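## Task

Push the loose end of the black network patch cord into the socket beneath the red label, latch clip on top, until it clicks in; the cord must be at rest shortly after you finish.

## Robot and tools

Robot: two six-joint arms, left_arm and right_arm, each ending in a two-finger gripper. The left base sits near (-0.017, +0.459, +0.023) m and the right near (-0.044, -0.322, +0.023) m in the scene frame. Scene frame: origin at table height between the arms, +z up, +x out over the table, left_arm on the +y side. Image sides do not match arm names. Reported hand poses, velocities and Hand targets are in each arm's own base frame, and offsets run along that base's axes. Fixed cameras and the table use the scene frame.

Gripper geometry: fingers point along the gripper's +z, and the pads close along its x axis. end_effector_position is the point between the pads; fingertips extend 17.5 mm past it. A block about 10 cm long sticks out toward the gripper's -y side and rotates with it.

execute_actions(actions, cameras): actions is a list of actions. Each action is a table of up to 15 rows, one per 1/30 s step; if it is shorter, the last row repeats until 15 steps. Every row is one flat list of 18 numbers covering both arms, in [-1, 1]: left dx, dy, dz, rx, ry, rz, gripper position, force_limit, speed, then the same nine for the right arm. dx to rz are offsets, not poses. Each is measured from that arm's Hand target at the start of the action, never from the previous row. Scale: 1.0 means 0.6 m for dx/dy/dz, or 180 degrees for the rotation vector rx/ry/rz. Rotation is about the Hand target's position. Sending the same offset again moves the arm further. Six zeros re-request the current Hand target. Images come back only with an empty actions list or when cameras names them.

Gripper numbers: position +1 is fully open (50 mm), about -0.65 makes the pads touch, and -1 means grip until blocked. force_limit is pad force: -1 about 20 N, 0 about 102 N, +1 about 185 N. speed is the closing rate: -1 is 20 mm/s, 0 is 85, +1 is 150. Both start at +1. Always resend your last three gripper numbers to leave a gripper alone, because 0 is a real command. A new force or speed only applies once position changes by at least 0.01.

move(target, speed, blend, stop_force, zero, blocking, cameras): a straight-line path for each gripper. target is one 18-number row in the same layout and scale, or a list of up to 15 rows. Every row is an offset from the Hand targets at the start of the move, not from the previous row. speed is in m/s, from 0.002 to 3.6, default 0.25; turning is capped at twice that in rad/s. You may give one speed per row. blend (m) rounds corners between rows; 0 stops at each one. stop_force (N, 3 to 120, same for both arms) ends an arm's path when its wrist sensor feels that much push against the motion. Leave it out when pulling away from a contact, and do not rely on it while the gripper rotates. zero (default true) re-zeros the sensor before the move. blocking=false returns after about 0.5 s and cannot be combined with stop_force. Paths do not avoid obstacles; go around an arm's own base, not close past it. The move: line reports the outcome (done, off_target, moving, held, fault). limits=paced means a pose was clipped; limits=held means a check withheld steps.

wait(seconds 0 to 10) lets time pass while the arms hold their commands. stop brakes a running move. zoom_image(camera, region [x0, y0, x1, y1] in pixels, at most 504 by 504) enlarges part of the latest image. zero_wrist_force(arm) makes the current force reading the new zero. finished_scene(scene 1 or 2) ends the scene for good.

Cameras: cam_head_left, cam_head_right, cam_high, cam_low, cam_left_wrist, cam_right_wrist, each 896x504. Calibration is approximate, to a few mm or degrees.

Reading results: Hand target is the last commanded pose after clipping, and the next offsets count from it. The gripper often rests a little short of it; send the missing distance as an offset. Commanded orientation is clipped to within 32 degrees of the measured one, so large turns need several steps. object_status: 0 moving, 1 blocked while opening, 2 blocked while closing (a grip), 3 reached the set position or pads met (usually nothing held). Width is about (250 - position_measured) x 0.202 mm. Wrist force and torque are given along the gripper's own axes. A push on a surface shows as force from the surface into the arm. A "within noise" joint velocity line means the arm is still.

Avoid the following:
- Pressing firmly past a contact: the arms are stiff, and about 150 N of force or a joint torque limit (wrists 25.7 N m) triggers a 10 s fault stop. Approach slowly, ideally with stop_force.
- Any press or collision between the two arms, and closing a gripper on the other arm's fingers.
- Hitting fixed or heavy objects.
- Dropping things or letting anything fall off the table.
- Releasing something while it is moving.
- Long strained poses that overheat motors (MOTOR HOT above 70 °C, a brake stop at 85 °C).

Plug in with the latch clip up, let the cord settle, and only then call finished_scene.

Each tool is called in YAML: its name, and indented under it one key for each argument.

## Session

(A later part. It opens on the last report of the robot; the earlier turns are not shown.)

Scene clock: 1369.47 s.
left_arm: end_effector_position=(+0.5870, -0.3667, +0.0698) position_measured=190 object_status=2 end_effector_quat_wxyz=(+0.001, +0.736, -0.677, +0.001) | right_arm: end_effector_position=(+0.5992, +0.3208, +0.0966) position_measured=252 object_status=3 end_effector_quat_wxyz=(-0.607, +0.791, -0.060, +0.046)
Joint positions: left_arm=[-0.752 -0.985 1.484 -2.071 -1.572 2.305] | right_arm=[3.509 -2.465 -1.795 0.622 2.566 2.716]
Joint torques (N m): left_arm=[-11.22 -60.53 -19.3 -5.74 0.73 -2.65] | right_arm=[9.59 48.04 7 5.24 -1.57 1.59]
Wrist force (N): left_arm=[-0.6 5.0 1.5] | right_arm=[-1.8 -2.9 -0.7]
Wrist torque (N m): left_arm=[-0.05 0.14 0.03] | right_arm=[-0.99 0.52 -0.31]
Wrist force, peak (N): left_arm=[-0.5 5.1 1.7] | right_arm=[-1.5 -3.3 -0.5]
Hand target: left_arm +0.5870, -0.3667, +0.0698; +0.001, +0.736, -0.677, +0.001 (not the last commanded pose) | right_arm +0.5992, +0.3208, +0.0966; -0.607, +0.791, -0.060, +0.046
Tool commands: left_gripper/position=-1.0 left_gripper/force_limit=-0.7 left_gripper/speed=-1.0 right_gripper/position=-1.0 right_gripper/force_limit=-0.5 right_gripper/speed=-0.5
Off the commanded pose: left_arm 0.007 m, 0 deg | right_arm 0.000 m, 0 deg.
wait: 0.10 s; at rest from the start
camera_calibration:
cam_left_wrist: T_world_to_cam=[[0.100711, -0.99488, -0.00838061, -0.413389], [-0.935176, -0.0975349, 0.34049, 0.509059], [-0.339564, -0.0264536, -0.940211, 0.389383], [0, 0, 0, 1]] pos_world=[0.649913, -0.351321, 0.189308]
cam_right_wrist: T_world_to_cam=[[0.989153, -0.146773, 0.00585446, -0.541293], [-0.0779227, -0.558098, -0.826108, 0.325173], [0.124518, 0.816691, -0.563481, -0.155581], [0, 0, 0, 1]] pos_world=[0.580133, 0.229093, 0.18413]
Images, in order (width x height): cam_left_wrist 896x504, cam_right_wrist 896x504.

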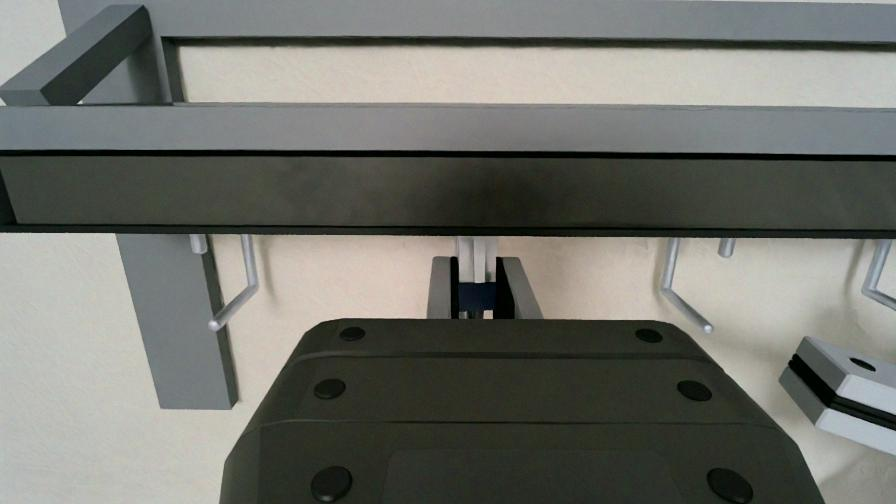

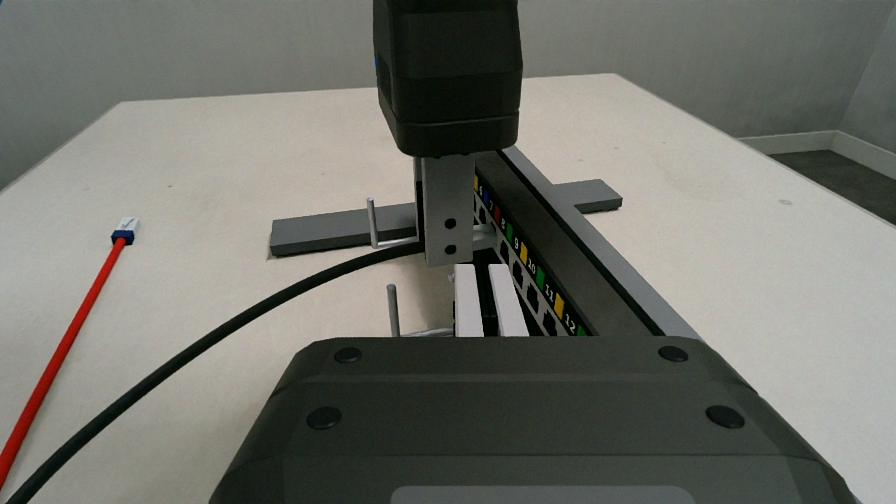

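move:
  target:
    - [-0.0015,-0.0001,0,0,0,0,-1,-0.7,-1,0,0,0,0,0,0,-1,-0.5,-0.5]
    - [-0.0015,-0.0001,0.001,-0.0007,0.0083,0,-1,-0.7,-1,0,0,0,0,0,0,-1,-0.5,-0.5]
  speed: 0.01

move:
  target: [0.0133,0.0011,0,0,0,0,-1,-0.7,-1,0,0,0,0,0,0,-1,-0.5,-0.5]
  speed: 0.005
  stop_force: 5
  cameras: ["cam_right_wrist"]

zoom_image:
  camera: "cam_right_wrist"
  region: [466, 210, 506, 256]

Scene clock: 1418.67 s.
left_arm: end_effector_position=(+0.5861, -0.3668, +0.0704) position_measured=190 object_status=2 end_effector_quat_wxyz=(+0.010, +0.736, -0.676, -0.008) | right_arm: end_effector_position=(+0.5992, +0.3208, +0.0966) position_measured=252 object_status=3 end_effector_quat_wxyz=(-0.607, +0.791, -0.060, +0.046)
Joint positions: left_arm=[-0.745 -0.977 1.465 -2.042 -1.592 2.312] | right_arm=[3.509 -2.465 -1.795 0.622 2.566 2.716]
Joint torques (N m): left_arm=[9.07 -42.61 -26.51 -2.09 -0.36 2.09] | right_arm=[8.76 45.46 5.49 5.13 -1.39 1.78]
Wrist force (N): left_arm=[-0.3 -0.4 0.6] | right_arm=[-1.3 -2.9 -0.3]
Wrist torque (N m): left_arm=[-0.10 0.11 0.07] | right_arm=[-0.99 0.44 -0.31]
Wrist force, peak (N): left_arm=[-0.8 5.2 1.8] | right_arm=[-1.7 -3.1 -0.6]
Hand target: left_arm +0.5861, -0.3668, +0.0704; +0.010, +0.736, -0.676, -0.008 | right_arm +0.5992, +0.3208, +0.0966; -0.607, +0.791, -0.060, +0.046
Off the commanded pose: left_arm 0.000 m, 0 deg | right_arm 0.000 m, 0 deg.
move: done

Scene clock: 1420.20 s.
left_arm: end_effector_position=(+0.5876, -0.3667, +0.0703) position_measured=190 object_status=2 end_effector_quat_wxyz=(+0.010, +0.736, -0.676, -0.008) | right_arm: end_effector_position=(+0.5992, +0.3208, +0.0966) position_measured=252 object_status=3 end_effector_quat_wxyz=(-0.607, +0.791, -0.060, +0.046)
Joint positions: left_arm=[-0.744 -0.975 1.461 -2.04 -1.591 2.313] | right_arm=[3.509 -2.465 -1.795 0.622 2.566 2.716]
Joint torques (N m): left_arm=[-11.69 -60.96 -19.55 -6.18 1.14 -2.73] | right_arm=[7.45 44.92 6.21 5.24 -1.47 1.78]
Wrist force (N): left_arm=[-1.0 4.6 1.7] | right_arm=[-1.2 -2.7 -0.5]
Wrist torque (N m): left_arm=[-0.10 0.17 0.06] | right_arm=[-0.97 0.42 -0.30]
Wrist force, peak (N): left_arm=[-0.6 8.1 1.9] | right_arm=[-1.6 -3.0 -0.5]
Hand target: left_arm +0.5876, -0.3667, +0.0703; +0.010, +0.736, -0.676, -0.008 (not the last commanded pose) | right_arm +0.5992, +0.3208, +0.0966; -0.607, +0.791, -0.060, +0.046
Off the commanded pose: left_arm 0.006 m, 0 deg | right_arm 0.000 m, 0 deg.
move: contact (left_arm)
camera_calibration:
cam_right_wrist: T_world_to_cam=[[0.989153, -0.146773, 0.00585446, -0.541293], [-0.0779227, -0.558098, -0.826108, 0.325173], [0.124518, 0.816691, -0.563481, -0.155581], [0, 0, 0, 1]] pos_world=[0.580133, 0.229093, 0.18413]
Images, in order (width x height): cam_right_wrist 896x504.

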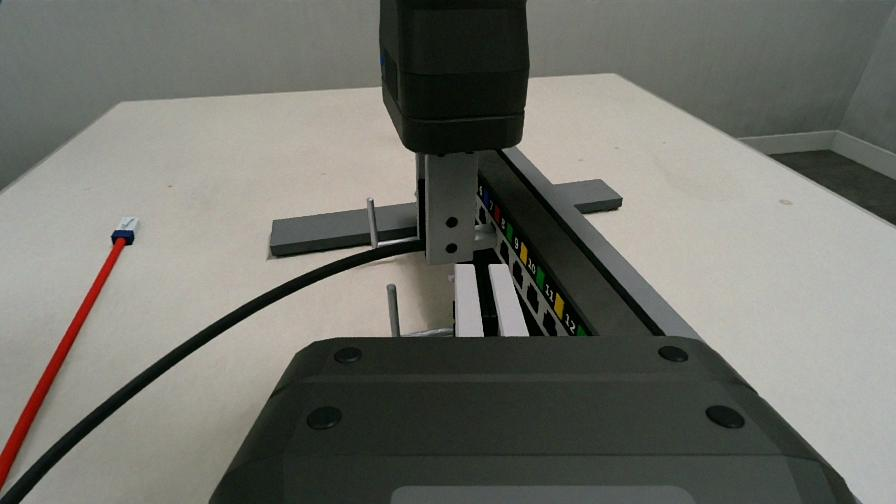

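Scaled by 10.957 from the camera's 896x504 image, which has a finer 1280x720 frame.

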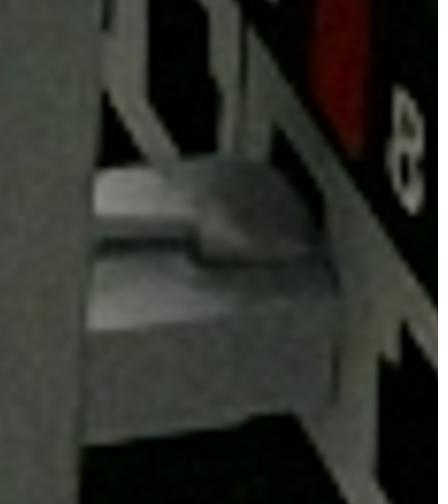

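move:
  target: [-0.0013,-0.0007,0,0,0,0,-1,-0.7,-1,0,0,0,0,0,0,-1,-0.5,-0.5]
  speed: 0.01

move:
  target: [0.0133,0.0011,0,0,0,0,-1,-0.7,-1,0,0,0,0,0,0,-1,-0.5,-0.5]
  speed: 0.005
  stop_force: 5

move:
  target: [-0.0013,-0.0001,-0.0006,0,0,0,-1,-0.7,-1,0,0,0,0,0,0,-1,-0.5,-0.5]
  speed: 0.01

move:
  target: [0.0133,0.0011,0,0,0,0,-1,-0.7,-1,0,0,0,0,0,0,-1,-0.5,-0.5]
  speed: 0.005
  stop_force: 5

Scene clock: 1434.30 s.
left_arm: end_effector_position=(+0.5868, -0.3671, +0.0703) position_measured=190 object_status=2 end_effector_quat_wxyz=(+0.010, +0.736, -0.676, -0.008) | right_arm: end_effector_position=(+0.5992, +0.3208, +0.0966) position_measured=252 object_status=3 end_effector_quat_wxyz=(-0.607, +0.791, -0.060, +0.046)
Joint positions: left_arm=[-0.745 -0.976 1.462 -2.041 -1.591 2.312] | right_arm=[3.509 -2.465 -1.795 0.622 2.566 2.716]
Joint torques (N m): left_arm=[-11.85 -59.19 -19.03 -5.17 0.21 -2.48] | right_arm=[8.18 46.07 5.32 5.38 -1.62 1.67]
Wrist force (N): left_arm=[-0.5 -0.3 0.6] | right_arm=[-1.4 -2.6 -0.5]
Wrist torque (N m): left_arm=[-0.08 0.13 0.15] | right_arm=[-0.96 0.44 -0.31]
Wrist force, peak (N): left_arm=[-0.8 5.0 2.1] | right_arm=[-1.5 -3.2 -0.5]
Hand target: left_arm +0.5868, -0.3671, +0.0703; +0.010, +0.736, -0.676, -0.008 | right_arm +0.5992, +0.3208, +0.0966; -0.607, +0.791, -0.060, +0.046
Off the commanded pose: left_arm 0.000 m, 0 deg | right_arm 0.000 m, 0 deg.
move: done

Scene clock: 1435.50 s.
left_arm: end_effector_position=(+0.5873, -0.3672, +0.0705) position_measured=190 object_status=2 end_effector_quat_wxyz=(+0.010, +0.736, -0.676, -0.008) | right_arm: end_effector_position=(+0.5992, +0.3208, +0.0966) position_measured=252 object_status=3 end_effector_quat_wxyz=(-0.607, +0.791, -0.060, +0.046)
Joint positions: left_arm=[-0.745 -0.975 1.461 -2.04 -1.591 2.312] | right_arm=[3.509 -2.465 -1.795 0.622 2.566 2.716]
Joint torques (N m): left_arm=[-12.24 -60.46 -19.75 -6.38 0.22 -2.68] | right_arm=[8.09 46.16 6.34 5.32 -1.47 1.62]
Wrist force (N): left_arm=[-1.3 5.1 1.2] | right_arm=[-1.5 -2.7 -0.7]
Wrist torque (N m): left_arm=[-0.10 0.08 0.10] | right_arm=[-0.97 0.46 -0.31]
Wrist force, peak (N): left_arm=[-0.5 8.5 1.2] | right_arm=[-1.5 -3.0 -0.7]
Hand target: left_arm +0.5873, -0.3672, +0.0705; +0.010, +0.736, -0.676, -0.008 (not the last commanded pose) | right_arm +0.5992, +0.3208, +0.0966; -0.607, +0.791, -0.060, +0.046
Off the commanded pose: left_arm 0.008 m, 0 deg | right_arm 0.000 m, 0 deg.
move: contact (left_arm)

Scene clock: 1436.20 s.
left_arm: end_effector_position=(+0.5865, -0.3673, +0.0701) position_measured=190 object_status=2 end_effector_quat_wxyz=(+0.010, +0.736, -0.676, -0.008) | right_arm: end_effector_position=(+0.5992, +0.3208, +0.0966) position_measured=252 object_status=3 end_effector_quat_wxyz=(-0.607, +0.791, -0.060, +0.046)
Joint positions: left_arm=[-0.746 -0.976 1.464 -2.042 -1.591 2.312] | right_arm=[3.509 -2.465 -1.795 0.622 2.566 2.716]
Joint torques (N m): left_arm=[-12.15 -59.4 -20.3 -4.99 -0.27 -2.48] | right_arm=[7.62 45.43 5.56 5.29 -1.46 1.73]
Wrist force (N): left_arm=[-0.5 -0.2 0.8] | right_arm=[-1.4 -2.9 -0.3]
Wrist torque (N m): left_arm=[-0.09 0.14 0.15] | right_arm=[-0.99 0.45 -0.32]
Wrist force, peak (N): left_arm=[-1.8 5.2 0.9] | right_arm=[-1.4 -3.2 -0.5]
Hand target: left_arm +0.5865, -0.3673, +0.0701; +0.010, +0.736, -0.676, -0.008 | right_arm +0.5992, +0.3208, +0.0966; -0.607, +0.791, -0.060, +0.046
Off the commanded pose: left_arm 0.000 m, 0 deg | right_arm 0.000 m, 0 deg.
move: done

Scene clock: 1437.43 s.
left_arm: end_effector_position=(+0.5871, -0.3674, +0.0702) position_measured=190 object_status=2 end_effector_quat_wxyz=(+0.010, +0.736, -0.677, -0.008) | right_arm: end_effector_position=(+0.5992, +0.3208, +0.0966) position_measured=252 object_status=3 end_effector_quat_wxyz=(-0.607, +0.791, -0.060, +0.046)
Joint positions: left_arm=[-0.745 -0.975 1.462 -2.041 -1.591 2.312] | right_arm=[3.509 -2.465 -1.795 0.622 2.566 2.716]
Joint torques (N m): left_arm=[-12.15 -61 -19.62 -6.33 -0.36 -2.7] | right_arm=[7.39 45.67 5.95 5.2 -1.61 1.56]
Wrist force (N): left_arm=[-1.4 5.0 1.4] | right_arm=[-1.5 -2.6 -0.2]
Wrist torque (N m): left_arm=[-0.09 0.09 0.09] | right_arm=[-0.94 0.47 -0.31]
Wrist force, peak (N): left_arm=[-1.1 8.4 1.0] | right_arm=[-1.3 -3.1 -0.9]
Hand target: left_arm +0.5871, -0.3674, +0.0702; +0.010, +0.736, -0.677, -0.008 (not the last commanded pose) | right_arm +0.5992, +0.3208, +0.0966; -0.607, +0.791, -0.060, +0.046
Off the commanded pose: left_arm 0.007 m, 0 deg | right_arm 0.000 m, 0 deg.
move: contact (left_arm)

move:
  target: [-0.0013,0.0014,-0.0003,0,0,0,-1,-0.7,-1,0,0,0,0,0,0,-1,-0.5,-0.5]
  speed: 0.01

move:
  target: [0.0133,0.0011,0,0,0,0,-1,-0.7,-1,0,0,0,0,0,0,-1,-0.5,-0.5]
  speed: 0.005
  stop_force: 5

move:
  target: [-0.0013,0.0005,0,0,0,0,-1,-0.7,-1,0,0,0,0,0,0,-1,-0.5,-0.5]
  speed: 0.01

move:
  target: [0.0133,0.0011,0,0,0,0,-1,-0.7,-1,0,0,0,0,0,0,-1,-0.5,-0.5]
  speed: 0.005
  stop_force: 5

move:
  target: [-0.0013,0.0000,0.0007,0,0,0,-1,-0.7,-1,0,0,0,0,0,0,-1,-0.5,-0.5]
  speed: 0.01

move:
  target: [0.0133,0.0011,0,0,0,0,-1,-0.7,-1,0,0,0,0,0,0,-1,-0.5,-0.5]
  speed: 0.005
  stop_force: 5

Scene clock: 1456.17 s.
left_arm: end_effector_position=(+0.5863, -0.3666, +0.0700) position_measured=190 object_status=2 end_effector_quat_wxyz=(+0.010, +0.736, -0.677, -0.008) | right_arm: end_effector_position=(+0.5992, +0.3208, +0.0966) position_measured=252 object_status=3 end_effector_quat_wxyz=(-0.607, +0.791, -0.060, +0.046)
Joint positions: left_arm=[-0.745 -0.977 1.466 -2.043 -1.591 2.312] | right_arm=[3.509 -2.465 -1.795 0.622 2.566 2.716]
Joint torques (N m): left_arm=[9.67 -57.42 -21.8 -4.88 -0.14 2.18] | right_arm=[6.74 45.71 5.48 5.18 -1.66 1.69]
Wrist force (N): left_arm=[-0.2 -0.2 0.9] | right_arm=[-1.1 -3.0 -0.6]
Wrist torque (N m): left_arm=[-0.08 0.09 0.09] | right_arm=[-1.00 0.40 -0.31]
Wrist force, peak (N): left_arm=[-1.8 5.3 1.6] | right_arm=[-1.6 -3.3 -0.3]
Hand target: left_arm +0.5864, -0.3666, +0.0700; +0.010, +0.736, -0.677, -0.008 | right_arm +0.5992, +0.3208, +0.0966; -0.607, +0.791, -0.060, +0.046
Off the commanded pose: left_arm 0.000 m, 0 deg | right_arm 0.000 m, 0 deg.
move: done

Scene clock: 1457.63 s.
left_arm: end_effector_position=(+0.5875, -0.3665, +0.0701) position_measured=190 object_status=2 end_effector_quat_wxyz=(+0.010, +0.736, -0.677, -0.008) | right_arm: end_effector_position=(+0.5992, +0.3208, +0.0966) position_measured=252 object_status=3 end_effector_quat_wxyz=(-0.607, +0.791, -0.060, +0.046)
Joint positions: left_arm=[-0.744 -0.975 1.462 -2.042 -1.591 2.314] | right_arm=[3.509 -2.465 -1.795 0.622 2.566 2.716]
Joint torques (N m): left_arm=[-11.89 -60.41 -18.98 -5.95 0.35 -2.63] | right_arm=[6.46 45.58 6.86 5.33 -1.6 1.72]
Wrist force (N): left_arm=[-0.6 4.3 1.0] | right_arm=[-1.3 -2.5 -0.3]
Wrist torque (N m): left_arm=[-0.06 0.16 0.08] | right_arm=[-0.94 0.42 -0.31]
Wrist force, peak (N): left_arm=[-0.1 8.1 0.1] | right_arm=[-1.5 -3.1 -0.7]
Hand target: left_arm +0.5875, -0.3665, +0.0701; +0.010, +0.736, -0.677, -0.008 (not the last commanded pose) | right_arm +0.5992, +0.3208, +0.0966; -0.607, +0.791, -0.060, +0.046
Off the commanded pose: left_arm 0.007 m, 0 deg | right_arm 0.000 m, 0 deg.
move: contact (left_arm)

Scene clock: 1458.33 s.
left_arm: end_effector_position=(+0.5867, -0.3662, +0.0701) position_measured=190 object_status=2 end_effector_quat_wxyz=(+0.010, +0.736, -0.677, -0.008) | right_arm: end_effector_position=(+0.5992, +0.3208, +0.0966) position_measured=252 object_status=3 end_effector_quat_wxyz=(-0.607, +0.791, -0.060, +0.046)
Joint positions: left_arm=[-0.744 -0.977 1.465 -2.043 -1.591 2.313] | right_arm=[3.509 -2.465 -1.795 0.622 2.566 2.716]
Joint torques (N m): left_arm=[-13.21 -57.29 -20.41 -5.06 0.09 -2.54] | right_arm=[6.39 45.32 6.57 5.18 -1.55 1.57]
Wrist force (N): left_arm=[-0.4 -0.3 0.8] | right_arm=[-1.2 -2.8 -0.2]
Wrist torque (N m): left_arm=[-0.09 0.13 0.12] | right_arm=[-0.98 0.42 -0.31]
Wrist force, peak (N): left_arm=[-0.2 4.0 1.4] | right_arm=[-1.4 -3.1 -0.2]
Hand target: left_arm +0.5868, -0.3662, +0.0701; +0.010, +0.736, -0.677, -0.008 | right_arm +0.5992, +0.3208, +0.0966; -0.607, +0.791, -0.060, +0.046
Off the commanded pose: left_arm 0.000 m, 0 deg | right_arm 0.000 m, 0 deg.
move: done

Scene clock: 1459.60 s.
left_arm: end_effector_position=(+0.5875, -0.3663, +0.0702) position_measured=190 object_status=2 end_effector_quat_wxyz=(+0.010, +0.736, -0.677, -0.008) | right_arm: end_effector_position=(+0.5992, +0.3208, +0.0966) position_measured=252 object_status=3 end_effector_quat_wxyz=(-0.607, +0.791, -0.060, +0.046)
Joint positions: left_arm=[-0.743 -0.976 1.463 -2.042 -1.591 2.314] | right_arm=[3.509 -2.465 -1.795 0.622 2.566 2.716]
Joint torques (N m): left_arm=[-11.93 -60.62 -18.58 -5.75 0.18 -2.73] | right_arm=[5.39 46.04 5.53 5.31 -1.45 1.74]
Wrist force (N): left_arm=[-0.2 3.8 1.5] | right_arm=[-1.6 -2.8 -0.9]
Wrist torque (N m): left_arm=[-0.10 0.14 0.10] | right_arm=[-0.98 0.48 -0.31]
Wrist force, peak (N): left_arm=[0.9 8.8 1.1] | right_arm=[-1.8 -2.9 -0.4]
Hand target: left_arm +0.5875, -0.3663, +0.0702; +0.010, +0.736, -0.677, -0.008 (not the last commanded pose) | right_arm +0.5992, +0.3208, +0.0966; -0.607, +0.791, -0.060, +0.046
Off the commanded pose: left_arm 0.007 m, 0 deg | right_arm 0.000 m, 0 deg.
move: contact (left_arm)

Scene clock: 1460.30 s.
left_arm: end_effector_position=(+0.5867, -0.3663, +0.0706) position_measured=190 object_status=2 end_effector_quat_wxyz=(+0.010, +0.736, -0.677, -0.008) | right_arm: end_effector_position=(+0.5992, +0.3208, +0.0966) position_measured=252 object_status=3 end_effector_quat_wxyz=(-0.607, +0.791, -0.060, +0.046)
Joint positions: left_arm=[-0.744 -0.977 1.465 -2.042 -1.591 2.313] | right_arm=[3.509 -2.465 -1.795 0.622 2.566 2.716]
Joint torques (N m): left_arm=[-12.68 -57.56 -20.04 -5.2 -0.3 -2.49] | right_arm=[6.8 45.78 5.79 5.27 -1.41 1.54]
Wrist force (N): left_arm=[-0.5 -0.5 0.8] | right_arm=[-1.3 -2.9 -0.2]
Wrist torque (N m): left_arm=[-0.13 0.14 0.15] | right_arm=[-1.00 0.43 -0.32]
Wrist force, peak (N): left_arm=[-0.1 3.7 1.6] | right_arm=[-1.6 -3.0 -0.5]
Hand target: left_arm +0.5867, -0.3663, +0.0706; +0.010, +0.736, -0.677, -0.008 | right_arm +0.5992, +0.3208, +0.0966; -0.607, +0.791, -0.060, +0.046
Off the commanded pose: left_arm 0.000 m, 0 deg | right_arm 0.000 m, 0 deg.
move: done

Scene clock: 1461.50 s.
left_arm: end_effector_position=(+0.5871, -0.3665, +0.0707) position_measured=190 object_status=2 end_effector_quat_wxyz=(+0.010, +0.736, -0.677, -0.008) | right_arm: end_effector_position=(+0.5992, +0.3208, +0.0966) position_measured=252 object_status=3 end_effector_quat_wxyz=(-0.607, +0.791, -0.060, +0.046)
Joint positions: left_arm=[-0.744 -0.977 1.463 -2.042 -1.591 2.313] | right_arm=[3.509 -2.465 -1.795 0.622 2.566 2.716]
Joint torques (N m): left_arm=[-11.86 -61.19 -19.01 -6.14 1.44 -2.65] | right_arm=[6.85 45.98 6.33 5.26 -1.58 1.74]
Wrist force (N): left_arm=[-0.9 5.0 1.3] | right_arm=[-1.2 -2.9 -0.5]
Wrist torque (N m): left_arm=[-0.09 0.14 0.10] | right_arm=[-0.98 0.40 -0.31]
Wrist force, peak (N): left_arm=[0.4 8.6 2.2] | right_arm=[-1.6 -3.0 -0.4]
Hand target: left_arm +0.5871, -0.3665, +0.0707; +0.010, +0.736, -0.677, -0.008 (not the last commanded pose) | right_arm +0.5992, +0.3208, +0.0966; -0.607, +0.791, -0.060, +0.046
Off the commanded pose: left_arm 0.008 m, 0 deg | right_arm 0.000 m, 0 deg.
move: contact (left_arm)

move:
  target: [-0.0013,0.0000,-0.001,0,0,0,-1,-0.7,-1,0,0,0,0,0,0,-1,-0.5,-0.5]
  speed: 0.01

move:
  target: [0.0133,0.0011,0,0,0,0,-1,-0.7,-1,0,0,0,0,0,0,-1,-0.5,-0.5]
  speed: 0.004
  stop_force: 14
  cameras: ["cam_right_wrist","cam_left_wrist"]

zoom_image:
  camera: "cam_right_wrist"
  region: [466, 210, 506, 256]

zoom_image:
  camera: "cam_left_wrist"
  region: [430, 220, 530, 320]

Scene clock: 1539.73 s.
left_arm: end_effector_position=(+0.5864, -0.3664, +0.0701) position_measured=190 object_status=2 end_effector_quat_wxyz=(+0.010, +0.736, -0.677, -0.008) | right_arm: end_effector_position=(+0.5992, +0.3208, +0.0966) position_measured=252 object_status=3 end_effector_quat_wxyz=(-0.607, +0.791, -0.060, +0.046)
Joint positions: left_arm=[-0.745 -0.978 1.467 -2.044 -1.591 2.313] | right_arm=[3.509 -2.465 -1.795 0.622 2.566 2.716]
Joint torques (N m): left_arm=[-12.43 -59.49 -20.71 -4.91 -0.25 -2.6] | right_arm=[5.77 45.83 5.36 5.37 -1.44 1.65]
Wrist force (N): left_arm=[-0.3 -0.3 1.1] | right_arm=[-1.3 -2.6 -0.3]
Wrist torque (N m): left_arm=[-0.09 0.11 0.14] | right_arm=[-0.95 0.43 -0.31]
Wrist force, peak (N): left_arm=[-1.0 5.5 1.7] | right_arm=[-1.6 -3.1 -0.6]
Hand target: left_arm +0.5864, -0.3665, +0.0701; +0.010, +0.736, -0.677, -0.008 | right_arm +0.5992, +0.3208, +0.0966; -0.607, +0.791, -0.060, +0.046
Off the commanded pose: left_arm 0.000 m, 0 deg | right_arm 0.000 m, 0 deg.
move: done

Scene clock: 1541.33 s.
left_arm: end_effector_position=(+0.5879, -0.3664, +0.0701) position_measured=190 object_status=2 end_effector_quat_wxyz=(+0.010, +0.736, -0.677, -0.008) | right_arm: end_effector_position=(+0.5992, +0.3208, +0.0966) position_measured=252 object_status=3 end_effector_quat_wxyz=(-0.607, +0.791, -0.060, +0.046)
Joint positions: left_arm=[-0.743 -0.975 1.462 -2.042 -1.591 2.314] | right_arm=[3.509 -2.465 -1.795 0.622 2.566 2.716]
Joint torques (N m): left_arm=[-9.4 -60.95 -21.41 -7.38 3.71 -2.77] | right_arm=[5.43 45.95 6.02 5.26 -1.63 1.65]
Wrist force (N): left_arm=[-0.8 13.2 0.9] | right_arm=[-1.2 -2.9 -0.6]
Wrist torque (N m): left_arm=[-0.01 0.13 0.05] | right_arm=[-1.00 0.41 -0.31]
Wrist force, peak (N): left_arm=[-0.2 16.9 0.5] | right_arm=[-1.5 -3.2 -0.7]
Hand target: left_arm +0.5879, -0.3664, +0.0701; +0.010, +0.736, -0.677, -0.008 (not the last commanded pose) | right_arm +0.5992, +0.3208, +0.0966; -0.607, +0.791, -0.060, +0.046
Off the commanded pose: left_arm 0.006 m, 0 deg | right_arm 0.000 m, 0 deg.
move: contact (left_arm)
camera_calibration:
cam_left_wrist: T_world_to_cam=[[0.100172, -0.994937, -0.00806185, -0.412826], [-0.926239, -0.0962089, 0.364453, 0.503392], [-0.363383, -0.0290409, -0.931187, 0.402386], [0, 0, 0, 1]] pos_world=[0.653835, -0.35062, 0.187906]
cam_right_wrist: T_world_to_cam=[[0.989153, -0.146773, 0.00585446, -0.541293], [-0.0779227, -0.558098, -0.826108, 0.325173], [0.124518, 0.816691, -0.563481, -0.155581], [0, 0, 0, 1]] pos_world=[0.580133, 0.229093, 0.18413]
Images, in order (width x height): cam_left_wrist 896x504, cam_right_wrist 896x504.

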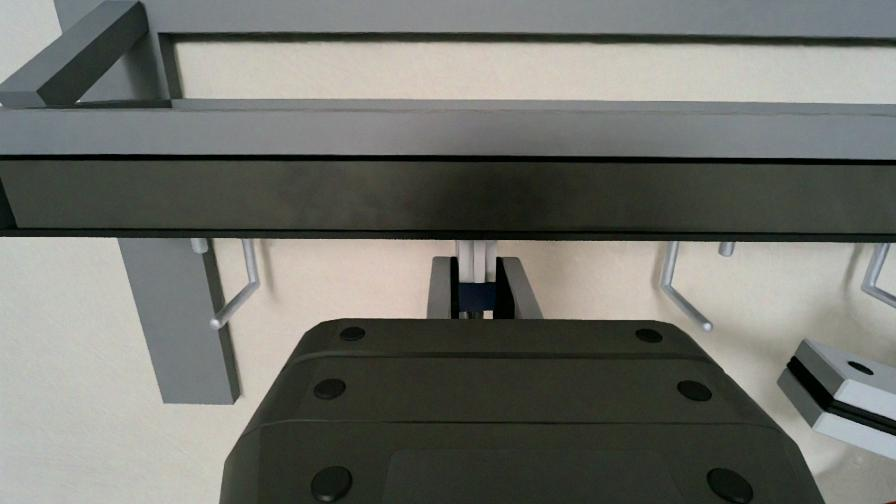

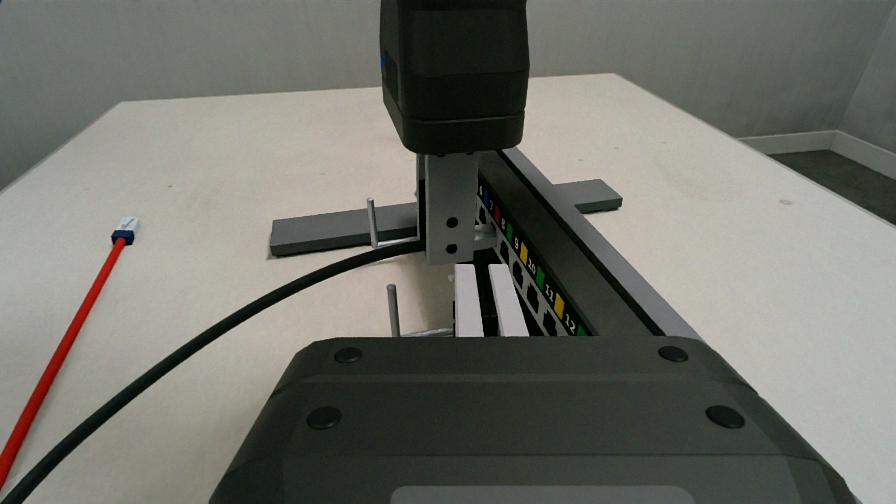

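Scaled by 10.957 from the camera's 896x504 image, which has a finer 1280x720 frame.

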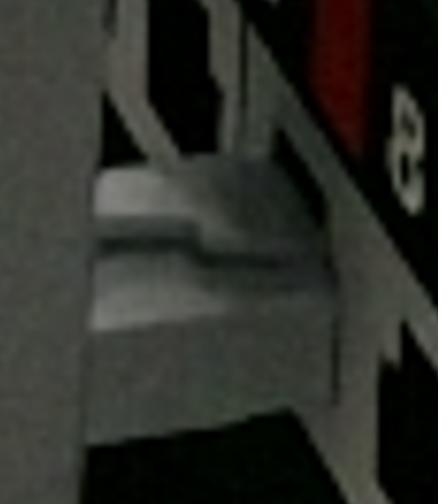

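Scaled by 5.040 from the camera's 896x504 image, which has a finer 1280x720 frame.

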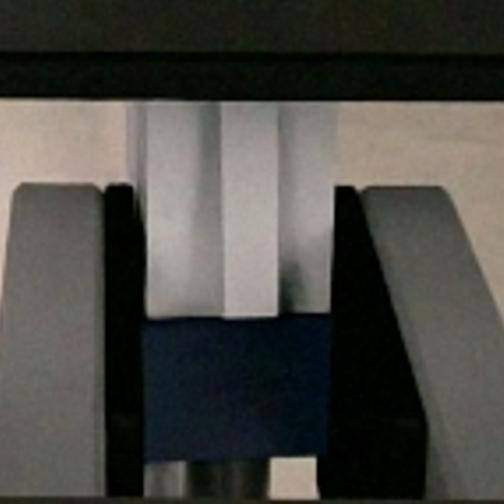

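move:
  target:
    - [-0.0025,-0.0002,0,0,0,0,-1,-0.7,-1,0,0,0,0,0,0,-1,-0.5,-0.5]
    - [-0.0025,-0.001,0,0,0,0.0056,-1,-0.7,-1,0,0,0,0,0,0,-1,-0.5,-0.5]
  speed: 0.01

move:
  target: [0.0133,0.0014,0,0,0,0,-1,-0.7,-1,0,0,0,0,0,0,-1,-0.5,-0.5]
  speed: 0.004
  stop_force: 6
  cameras: ["cam_left_wrist"]

zoom_image:
  camera: "cam_left_wrist"
  region: [430, 220, 530, 320]

Scene clock: 1578.90 s.
left_arm: end_effector_position=(+0.5864, -0.3670, +0.0701) position_measured=190 object_status=2 end_effector_quat_wxyz=(+0.010, +0.742, -0.670, -0.008) | right_arm: end_effector_position=(+0.5992, +0.3208, +0.0966) position_measured=252 object_status=3 end_effector_quat_wxyz=(-0.607, +0.791, -0.060, +0.046)
Joint positions: left_arm=[-0.745 -0.977 1.466 -2.044 -1.592 2.294] | right_arm=[3.509 -2.465 -1.795 0.622 2.566 2.716]
Joint torques (N m): left_arm=[-13.3 -38.09 -33.7 -5.19 -1.74 -0.88] | right_arm=[5.08 45.98 6.08 5.25 -1.49 1.77]
Wrist force (N): left_arm=[-1.0 -0.2 1.0] | right_arm=[-1.2 -2.5 -0.3]
Wrist torque (N m): left_arm=[-0.07 0.23 0.15] | right_arm=[-0.95 0.41 -0.30]
Wrist force, peak (N): left_arm=[-1.0 13.4 0.7] | right_arm=[-1.6 -3.0 -0.3]
Hand target: left_arm +0.5864, -0.3670, +0.0701; +0.010, +0.742, -0.670, -0.008 | right_arm +0.5992, +0.3208, +0.0966; -0.607, +0.791, -0.060, +0.046
Off the commanded pose: left_arm 0.000 m, 0 deg | right_arm 0.000 m, 0 deg.
move: done

Scene clock: 1580.40 s.
left_arm: end_effector_position=(+0.5877, -0.3669, +0.0700) position_measured=190 object_status=2 end_effector_quat_wxyz=(+0.010, +0.742, -0.670, -0.008) | right_arm: end_effector_position=(+0.5992, +0.3208, +0.0966) position_measured=252 object_status=3 end_effector_quat_wxyz=(-0.607, +0.791, -0.060, +0.046)
Joint positions: left_arm=[-0.744 -0.975 1.462 -2.042 -1.592 2.296] | right_arm=[3.509 -2.465 -1.795 0.622 2.566 2.716]
Joint torques (N m): left_arm=[-11 -60.82 -19.1 -6.13 2.12 -2.59] | right_arm=[4.11 45.86 6.91 5.21 -1.38 1.57]
Wrist force (N): left_arm=[-0.9 5.3 0.9] | right_arm=[-1.4 -3.0 -0.7]
Wrist torque (N m): left_arm=[-0.07 0.19 0.06] | right_arm=[-1.00 0.44 -0.31]
Wrist force, peak (N): left_arm=[-0.4 8.8 1.0] | right_arm=[-1.8 -3.1 -0.6]
Hand target: left_arm +0.5877, -0.3669, +0.0700; +0.010, +0.742, -0.670, -0.008 (not the last commanded pose) | right_arm +0.5992, +0.3208, +0.0966; -0.607, +0.791, -0.060, +0.046
Off the commanded pose: left_arm 0.007 m, 0 deg | right_arm 0.000 m, 0 deg.
move: contact (left_arm)
camera_calibration:
cam_left_wrist: T_world_to_cam=[[0.117582, -0.99303, -0.00807439, -0.422913], [-0.924365, -0.112416, 0.364571, 0.496036], [-0.362937, -0.0354034, -0.931141, 0.399682], [0, 0, 0, 1]] pos_world=[0.653305, -0.350053, 0.187905]
Images, in order (width x height): cam_left_wrist 896x504.

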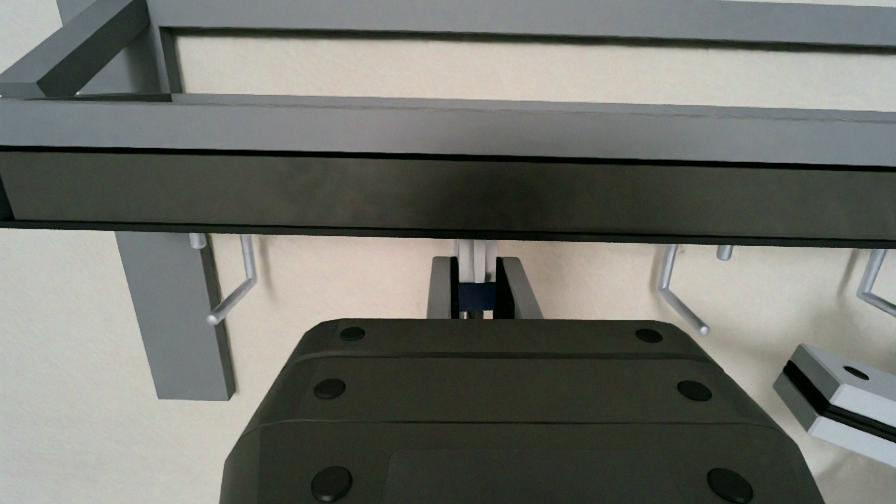

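Scaled by 5.040 from the camera's 896x504 image, which has a finer 1280x720 frame.

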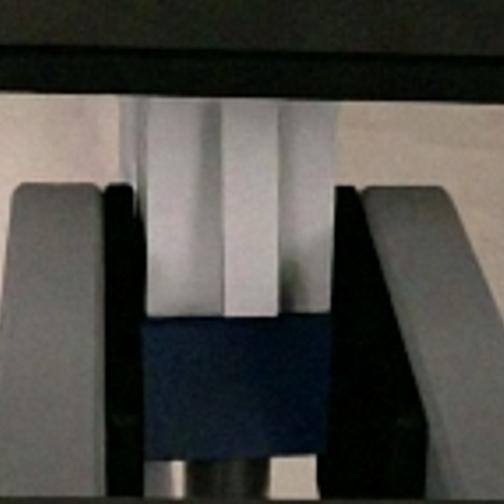

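move:
  target:
    - [-0.0033,-0.0003,0,0,0,0,-1,-0.7,-1,0,0,0,0,0,0,-1,-0.5,-0.5]
    - [-0.0035,0.0013,0,-0.0221,-0.0023,0,-1,-0.7,-1,0,0,0,0,0,0,-1,-0.5,-0.5]
  speed: 0.01

move:
  target: [0.0133,0.0014,0,0,0,0,-1,-0.7,-1,0,0,0,0,0,0,-1,-0.5,-0.5]
  speed: 0.004
  stop_force: 6
  cameras: ["cam_left_wrist","cam_right_wrist"]

zoom_image:
  camera: "cam_left_wrist"
  region: [430, 220, 530, 320]

zoom_image:
  camera: "cam_right_wrist"
  region: [466, 210, 506, 256]

Scene clock: 1632.27 s.
left_arm: end_effector_position=(+0.5856, -0.3661, +0.0700) position_measured=190 object_status=2 end_effector_quat_wxyz=(+0.034, +0.741, -0.670, +0.018) | right_arm: end_effector_position=(+0.5992, +0.3208, +0.0966) position_measured=252 object_status=3 end_effector_quat_wxyz=(-0.607, +0.791, -0.060, +0.046)
Joint positions: left_arm=[-0.727 -0.996 1.514 -2.125 -1.639 2.312] | right_arm=[3.509 -2.465 -1.795 0.622 2.566 2.716]
Joint torques (N m): left_arm=[8.85 -56.5 -23.71 -3.35 -0.68 2.12] | right_arm=[3.37 46.12 5.45 5.27 -1.65 1.76]
Wrist force (N): left_arm=[-0.5 0.0 0.5] | right_arm=[-1.3 -2.7 -0.5]
Wrist torque (N m): left_arm=[-0.07 0.10 0.02] | right_arm=[-0.96 0.43 -0.30]
Wrist force, peak (N): left_arm=[-1.0 6.0 0.5] | right_arm=[-1.7 -3.0 -0.6]
Hand target: left_arm +0.5856, -0.3661, +0.0700; +0.034, +0.741, -0.670, +0.018 | right_arm +0.5992, +0.3208, +0.0966; -0.607, +0.791, -0.060, +0.046
Off the commanded pose: left_arm 0.000 m, 0 deg | right_arm 0.000 m, 0 deg.
move: done

Scene clock: 1634.87 s.
left_arm: end_effector_position=(+0.5936, -0.3653, +0.0700) position_measured=190 object_status=2 end_effector_quat_wxyz=(+0.034, +0.741, -0.670, +0.018) | right_arm: end_effector_position=(+0.5992, +0.3208, +0.0966) position_measured=252 object_status=3 end_effector_quat_wxyz=(-0.607, +0.791, -0.060, +0.046)
Joint positions: left_arm=[-0.718 -0.982 1.491 -2.115 -1.639 2.321] | right_arm=[3.509 -2.465 -1.795 0.622 2.566 2.716]
Joint torques (N m): left_arm=[13.3 -43.1 -27.45 -1.99 -0.26 1.65] | right_arm=[3.44 45.96 6.74 5.21 -1.56 1.8]
Wrist force (N): left_arm=[0.6 6.0 1.7] | right_arm=[-1.3 -2.8 -0.8]
Wrist torque (N m): left_arm=[-0.01 0.24 0.07] | right_arm=[-0.99 0.44 -0.30]
Wrist force, peak (N): left_arm=[0.7 6.1 1.5] | right_arm=[-1.7 -3.0 -0.7]
Hand target: left_arm +0.5936, -0.3653, +0.0700; +0.034, +0.741, -0.670, +0.018 | right_arm +0.5992, +0.3208, +0.0966; -0.607, +0.791, -0.060, +0.046
Off the commanded pose: left_arm 0.000 m, 0 deg | right_arm 0.000 m, 0 deg.
move: contact (left_arm)
camera_calibration:
cam_left_wrist: T_world_to_cam=[[0.117328, -0.991178, 0.0616552, -0.426071], [-0.92702, -0.0870431, 0.364769, 0.51255], [-0.356185, -0.0999532, -0.929054, 0.374147], [0, 0, 0, 1]] pos_world=[0.6584, -0.340301, 0.18691]
cam_right_wrist: T_world_to_cam=[[0.989153, -0.146773, 0.00585446, -0.541293], [-0.0779227, -0.558098, -0.826108, 0.325173], [0.124518, 0.816691, -0.563481, -0.155581], [0, 0, 0, 1]] pos_world=[0.580133, 0.229093, 0.18413]
Images, in order (width x height): cam_left_wrist 896x504, cam_right_wrist 896x504.

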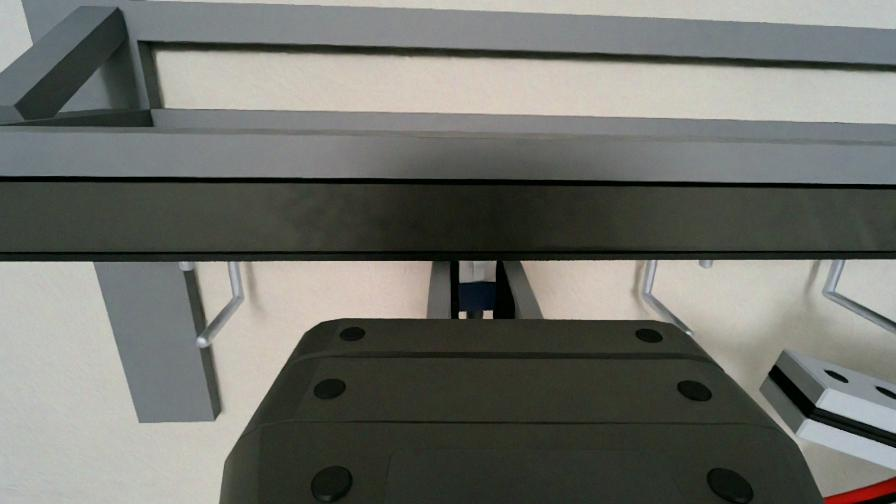

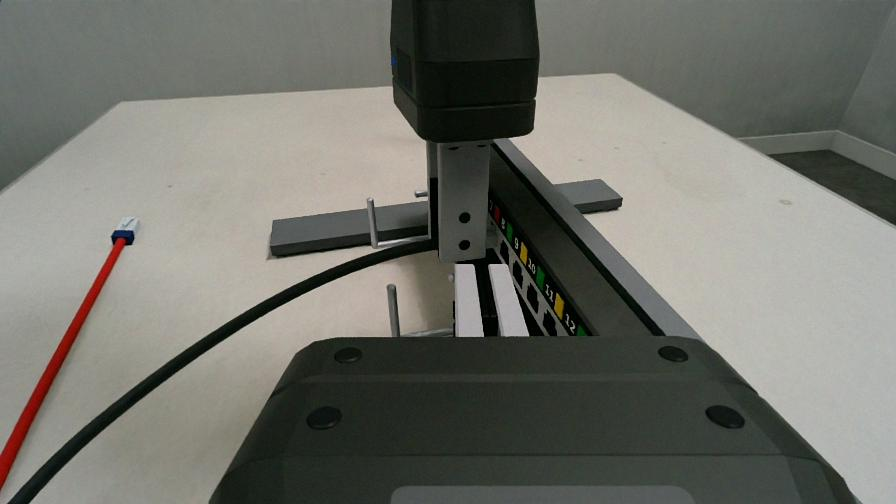

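Scaled by 5.040 from the camera's 896x504 image, which has a finer 1280x720 frame.

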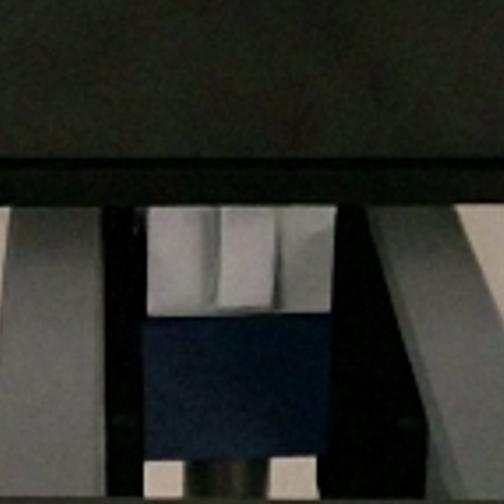

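Scaled by 10.957 from the camera's 896x504 image, which has a finer 1280x720 frame.

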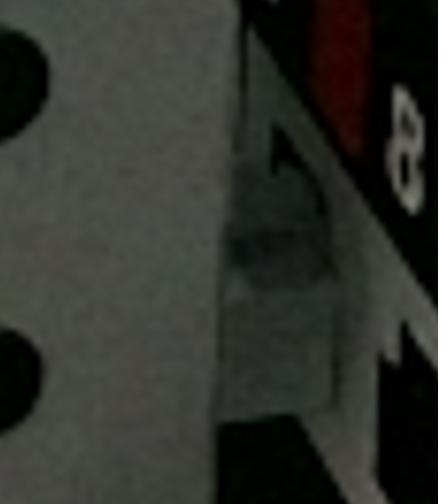

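move:
  target: [0.0133,0.0013,0,0,0,0,-1,-0.7,-1,0,0,0,0,0,0,-1,-0.5,-0.5]
  speed: 0.005
  stop_force: 15
  cameras: ["cam_left_wrist","cam_right_wrist"]

zoom_image:
  camera: "cam_left_wrist"
  region: [430, 220, 530, 320]

zoom_image:
  camera: "cam_right_wrist"
  region: [466, 210, 506, 256]

Scene clock: 1657.20 s.
left_arm: end_effector_position=(+0.5964, -0.3650, +0.0700) position_measured=190 object_status=2 end_effector_quat_wxyz=(+0.034, +0.741, -0.670, +0.018) | right_arm: end_effector_position=(+0.5992, +0.3208, +0.0966) position_measured=252 object_status=3 end_effector_quat_wxyz=(-0.607, +0.791, -0.060, +0.046)
Joint positions: left_arm=[-0.715 -0.977 1.482 -2.111 -1.639 2.324] | right_arm=[3.509 -2.465 -1.795 0.622 2.566 2.716]
Joint torques (N m): left_arm=[-6.1 -61.27 -23.56 -8.66 4.96 -2.73] | right_arm=[2.54 45.3 5.8 5.31 -1.45 1.5]
Wrist force (N): left_arm=[-1.6 20.3 0.3] | right_arm=[-1.2 -2.7 -0.5]
Wrist torque (N m): left_arm=[0.06 0.23 0.05] | right_arm=[-0.96 0.40 -0.31]
Wrist force, peak (N): left_arm=[-1.2 25.1 -0.2] | right_arm=[-1.4 -3.2 -0.6]
Hand target: left_arm +0.5964, -0.3650, +0.0700; +0.034, +0.741, -0.670, +0.018 (not the last commanded pose) | right_arm +0.5992, +0.3208, +0.0966; -0.607, +0.791, -0.060, +0.046
Off the commanded pose: left_arm 0.005 m, 0 deg | right_arm 0.000 m, 0 deg.
move: contact (left_arm)
camera_calibration:
cam_left_wrist: T_world_to_cam=[[0.11733, -0.991178, 0.0616419, -0.426101], [-0.926986, -0.0870405, 0.364856, 0.515134], [-0.356272, -0.0999497, -0.929021, 0.375227], [0, 0, 0, 1]] pos_world=[0.6612, -0.340001, 0.186909]
cam_right_wrist: T_world_to_cam=[[0.989153, -0.146773, 0.00585446, -0.541293], [-0.0779227, -0.558098, -0.826108, 0.325173], [0.124518, 0.816691, -0.563481, -0.155581], [0, 0, 0, 1]] pos_world=[0.580133, 0.229093, 0.18413]
Images, in order (width x height): cam_left_wrist 896x504, cam_right_wrist 896x504.

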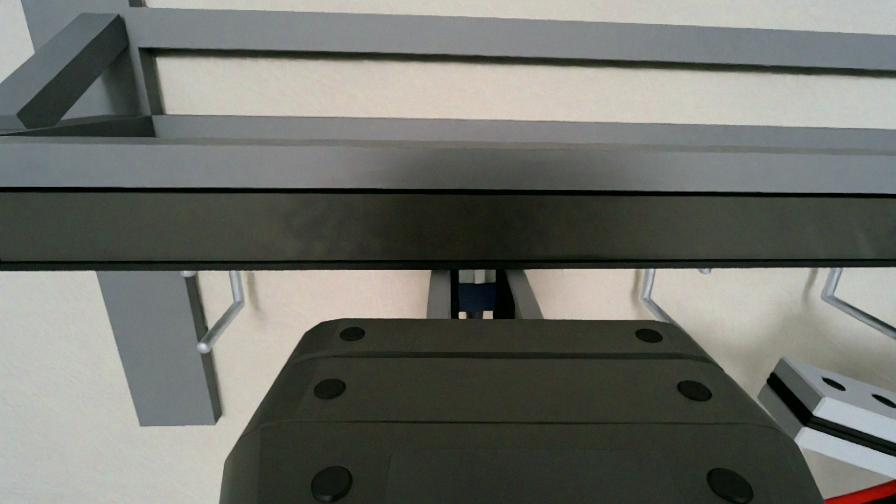

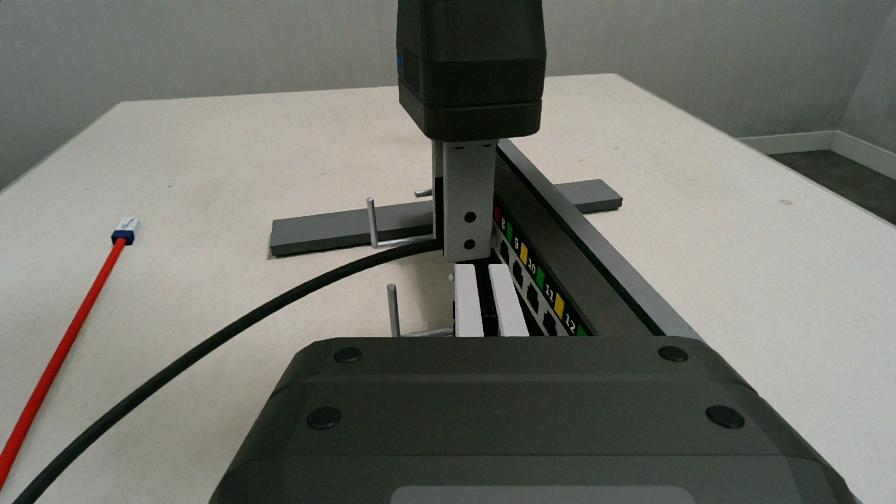

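Scaled by 5.040 from the camera's 896x504 image, which has a finer 1280x720 frame.

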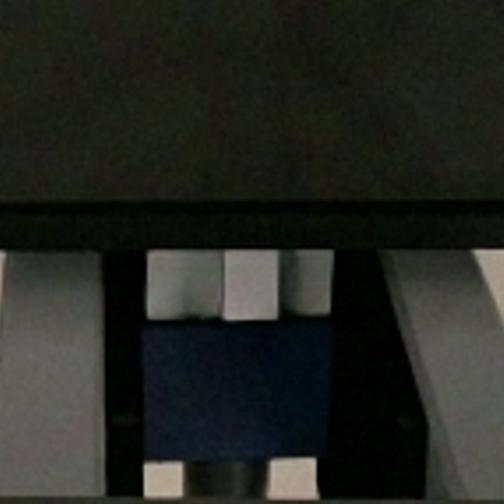

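Scaled by 10.957 from the camera's 896x504 image, which has a finer 1280x720 frame.

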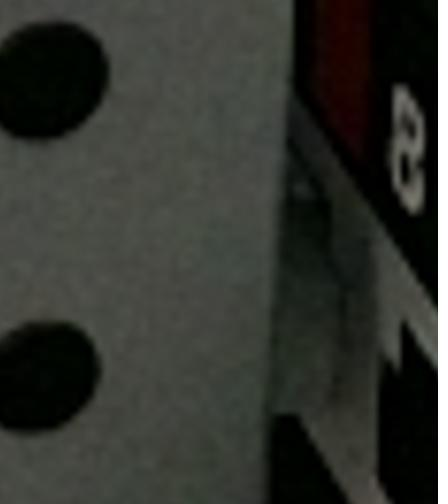

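move:
  target: [0.01,0.001,0,0,0,0,-1,-0.7,-1,0,0,0,0,0,0,-1,-0.5,-0.5]
  speed: 0.004
  stop_force: 28
  zero: false
  cameras: ["cam_left_wrist","cam_right_wrist"]

zoom_image:
  camera: "cam_left_wrist"
  region: [430, 220, 530, 320]

Scene clock: 1674.70 s.
left_arm: end_effector_position=(+0.6024, -0.3644, +0.0700) position_measured=190 object_status=2 end_effector_quat_wxyz=(+0.034, +0.741, -0.670, +0.018) | right_arm: end_effector_position=(+0.5992, +0.3208, +0.0966) position_measured=252 object_status=3 end_effector_quat_wxyz=(-0.607, +0.791, -0.060, +0.046)
Joint positions: left_arm=[-0.709 -0.967 1.465 -2.103 -1.639 2.331] | right_arm=[3.509 -2.465 -1.795 0.622 2.566 2.716]
Joint torques (N m): left_arm=[15.14 -50.28 -27.15 -5.85 2.09 0.89] | right_arm=[2.2 45.53 5.59 5.21 -1.56 1.66]
Wrist force (N): left_arm=[-1.5 24.2 0.0] | right_arm=[-1.2 -2.8 -0.7]
Wrist torque (N m): left_arm=[0.11 0.22 0.11] | right_arm=[-0.99 0.42 -0.31]
Wrist force, peak (N): left_arm=[-4.8 26.6 0.2] | right_arm=[-1.5 -3.1 -0.6]
Hand target: left_arm +0.6024, -0.3644, +0.0700; +0.034, +0.741, -0.670, +0.018 | right_arm +0.5992, +0.3208, +0.0966; -0.607, +0.791, -0.060, +0.046
Off the commanded pose: left_arm 0.000 m, 0 deg | right_arm 0.000 m, 0 deg.
move: done
camera_calibration:
cam_left_wrist: T_world_to_cam=[[0.117332, -0.991179, 0.0616286, -0.426209], [-0.926952, -0.0870379, 0.364943, 0.520711], [-0.35636, -0.0999463, -0.928988, 0.377478], [0, 0, 0, 1]] pos_world=[0.6672, -0.339401, 0.186909]
cam_right_wrist: T_world_to_cam=[[0.989153, -0.146773, 0.00585446, -0.541293], [-0.0779227, -0.558098, -0.826108, 0.325173], [0.124518, 0.816691, -0.563481, -0.155581], [0, 0, 0, 1]] pos_world=[0.580133, 0.229093, 0.18413]
Images, in order (width x height): cam_left_wrist 896x504, cam_right_wrist 896x504.

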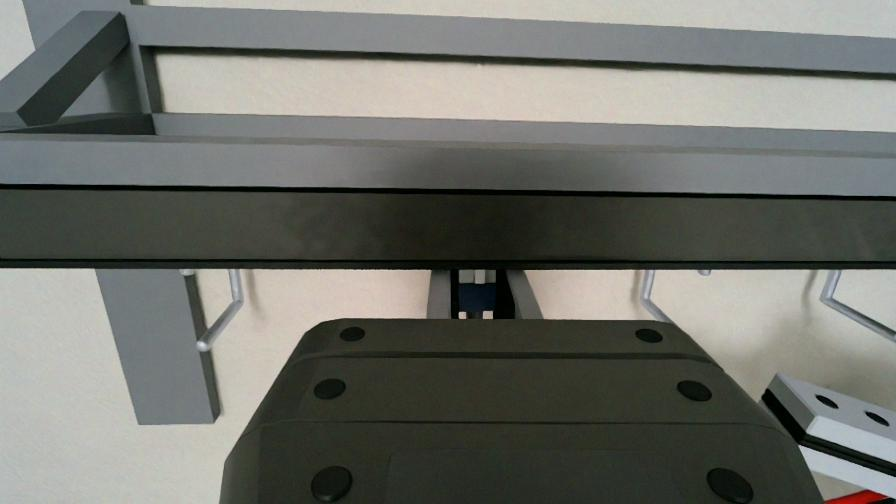

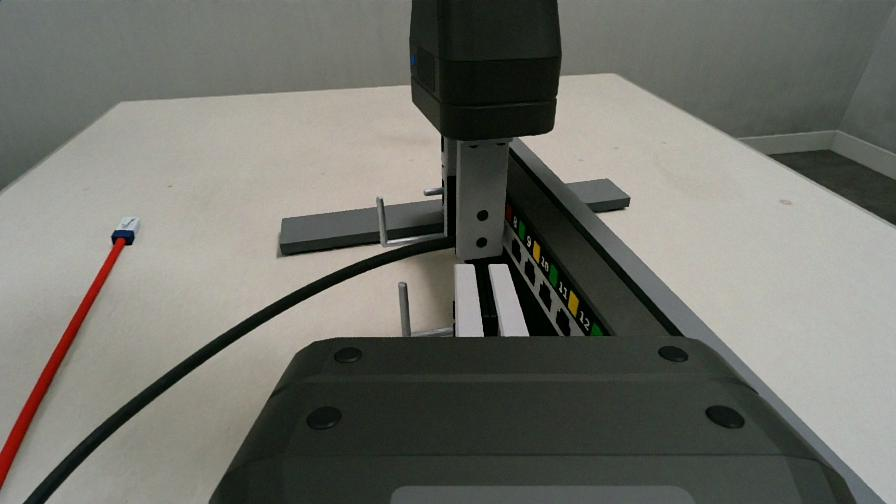

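Scaled by 5.040 from the camera's 896x504 image, which has a finer 1280x720 frame.

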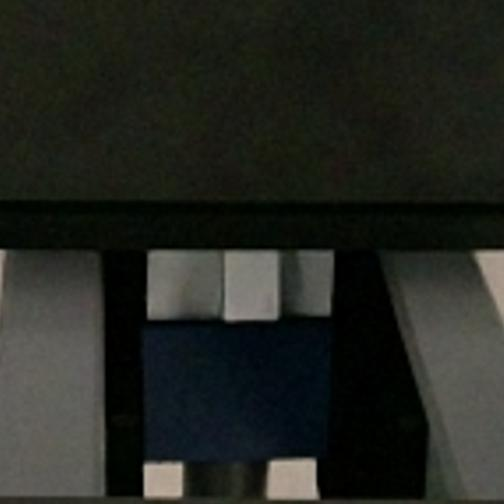

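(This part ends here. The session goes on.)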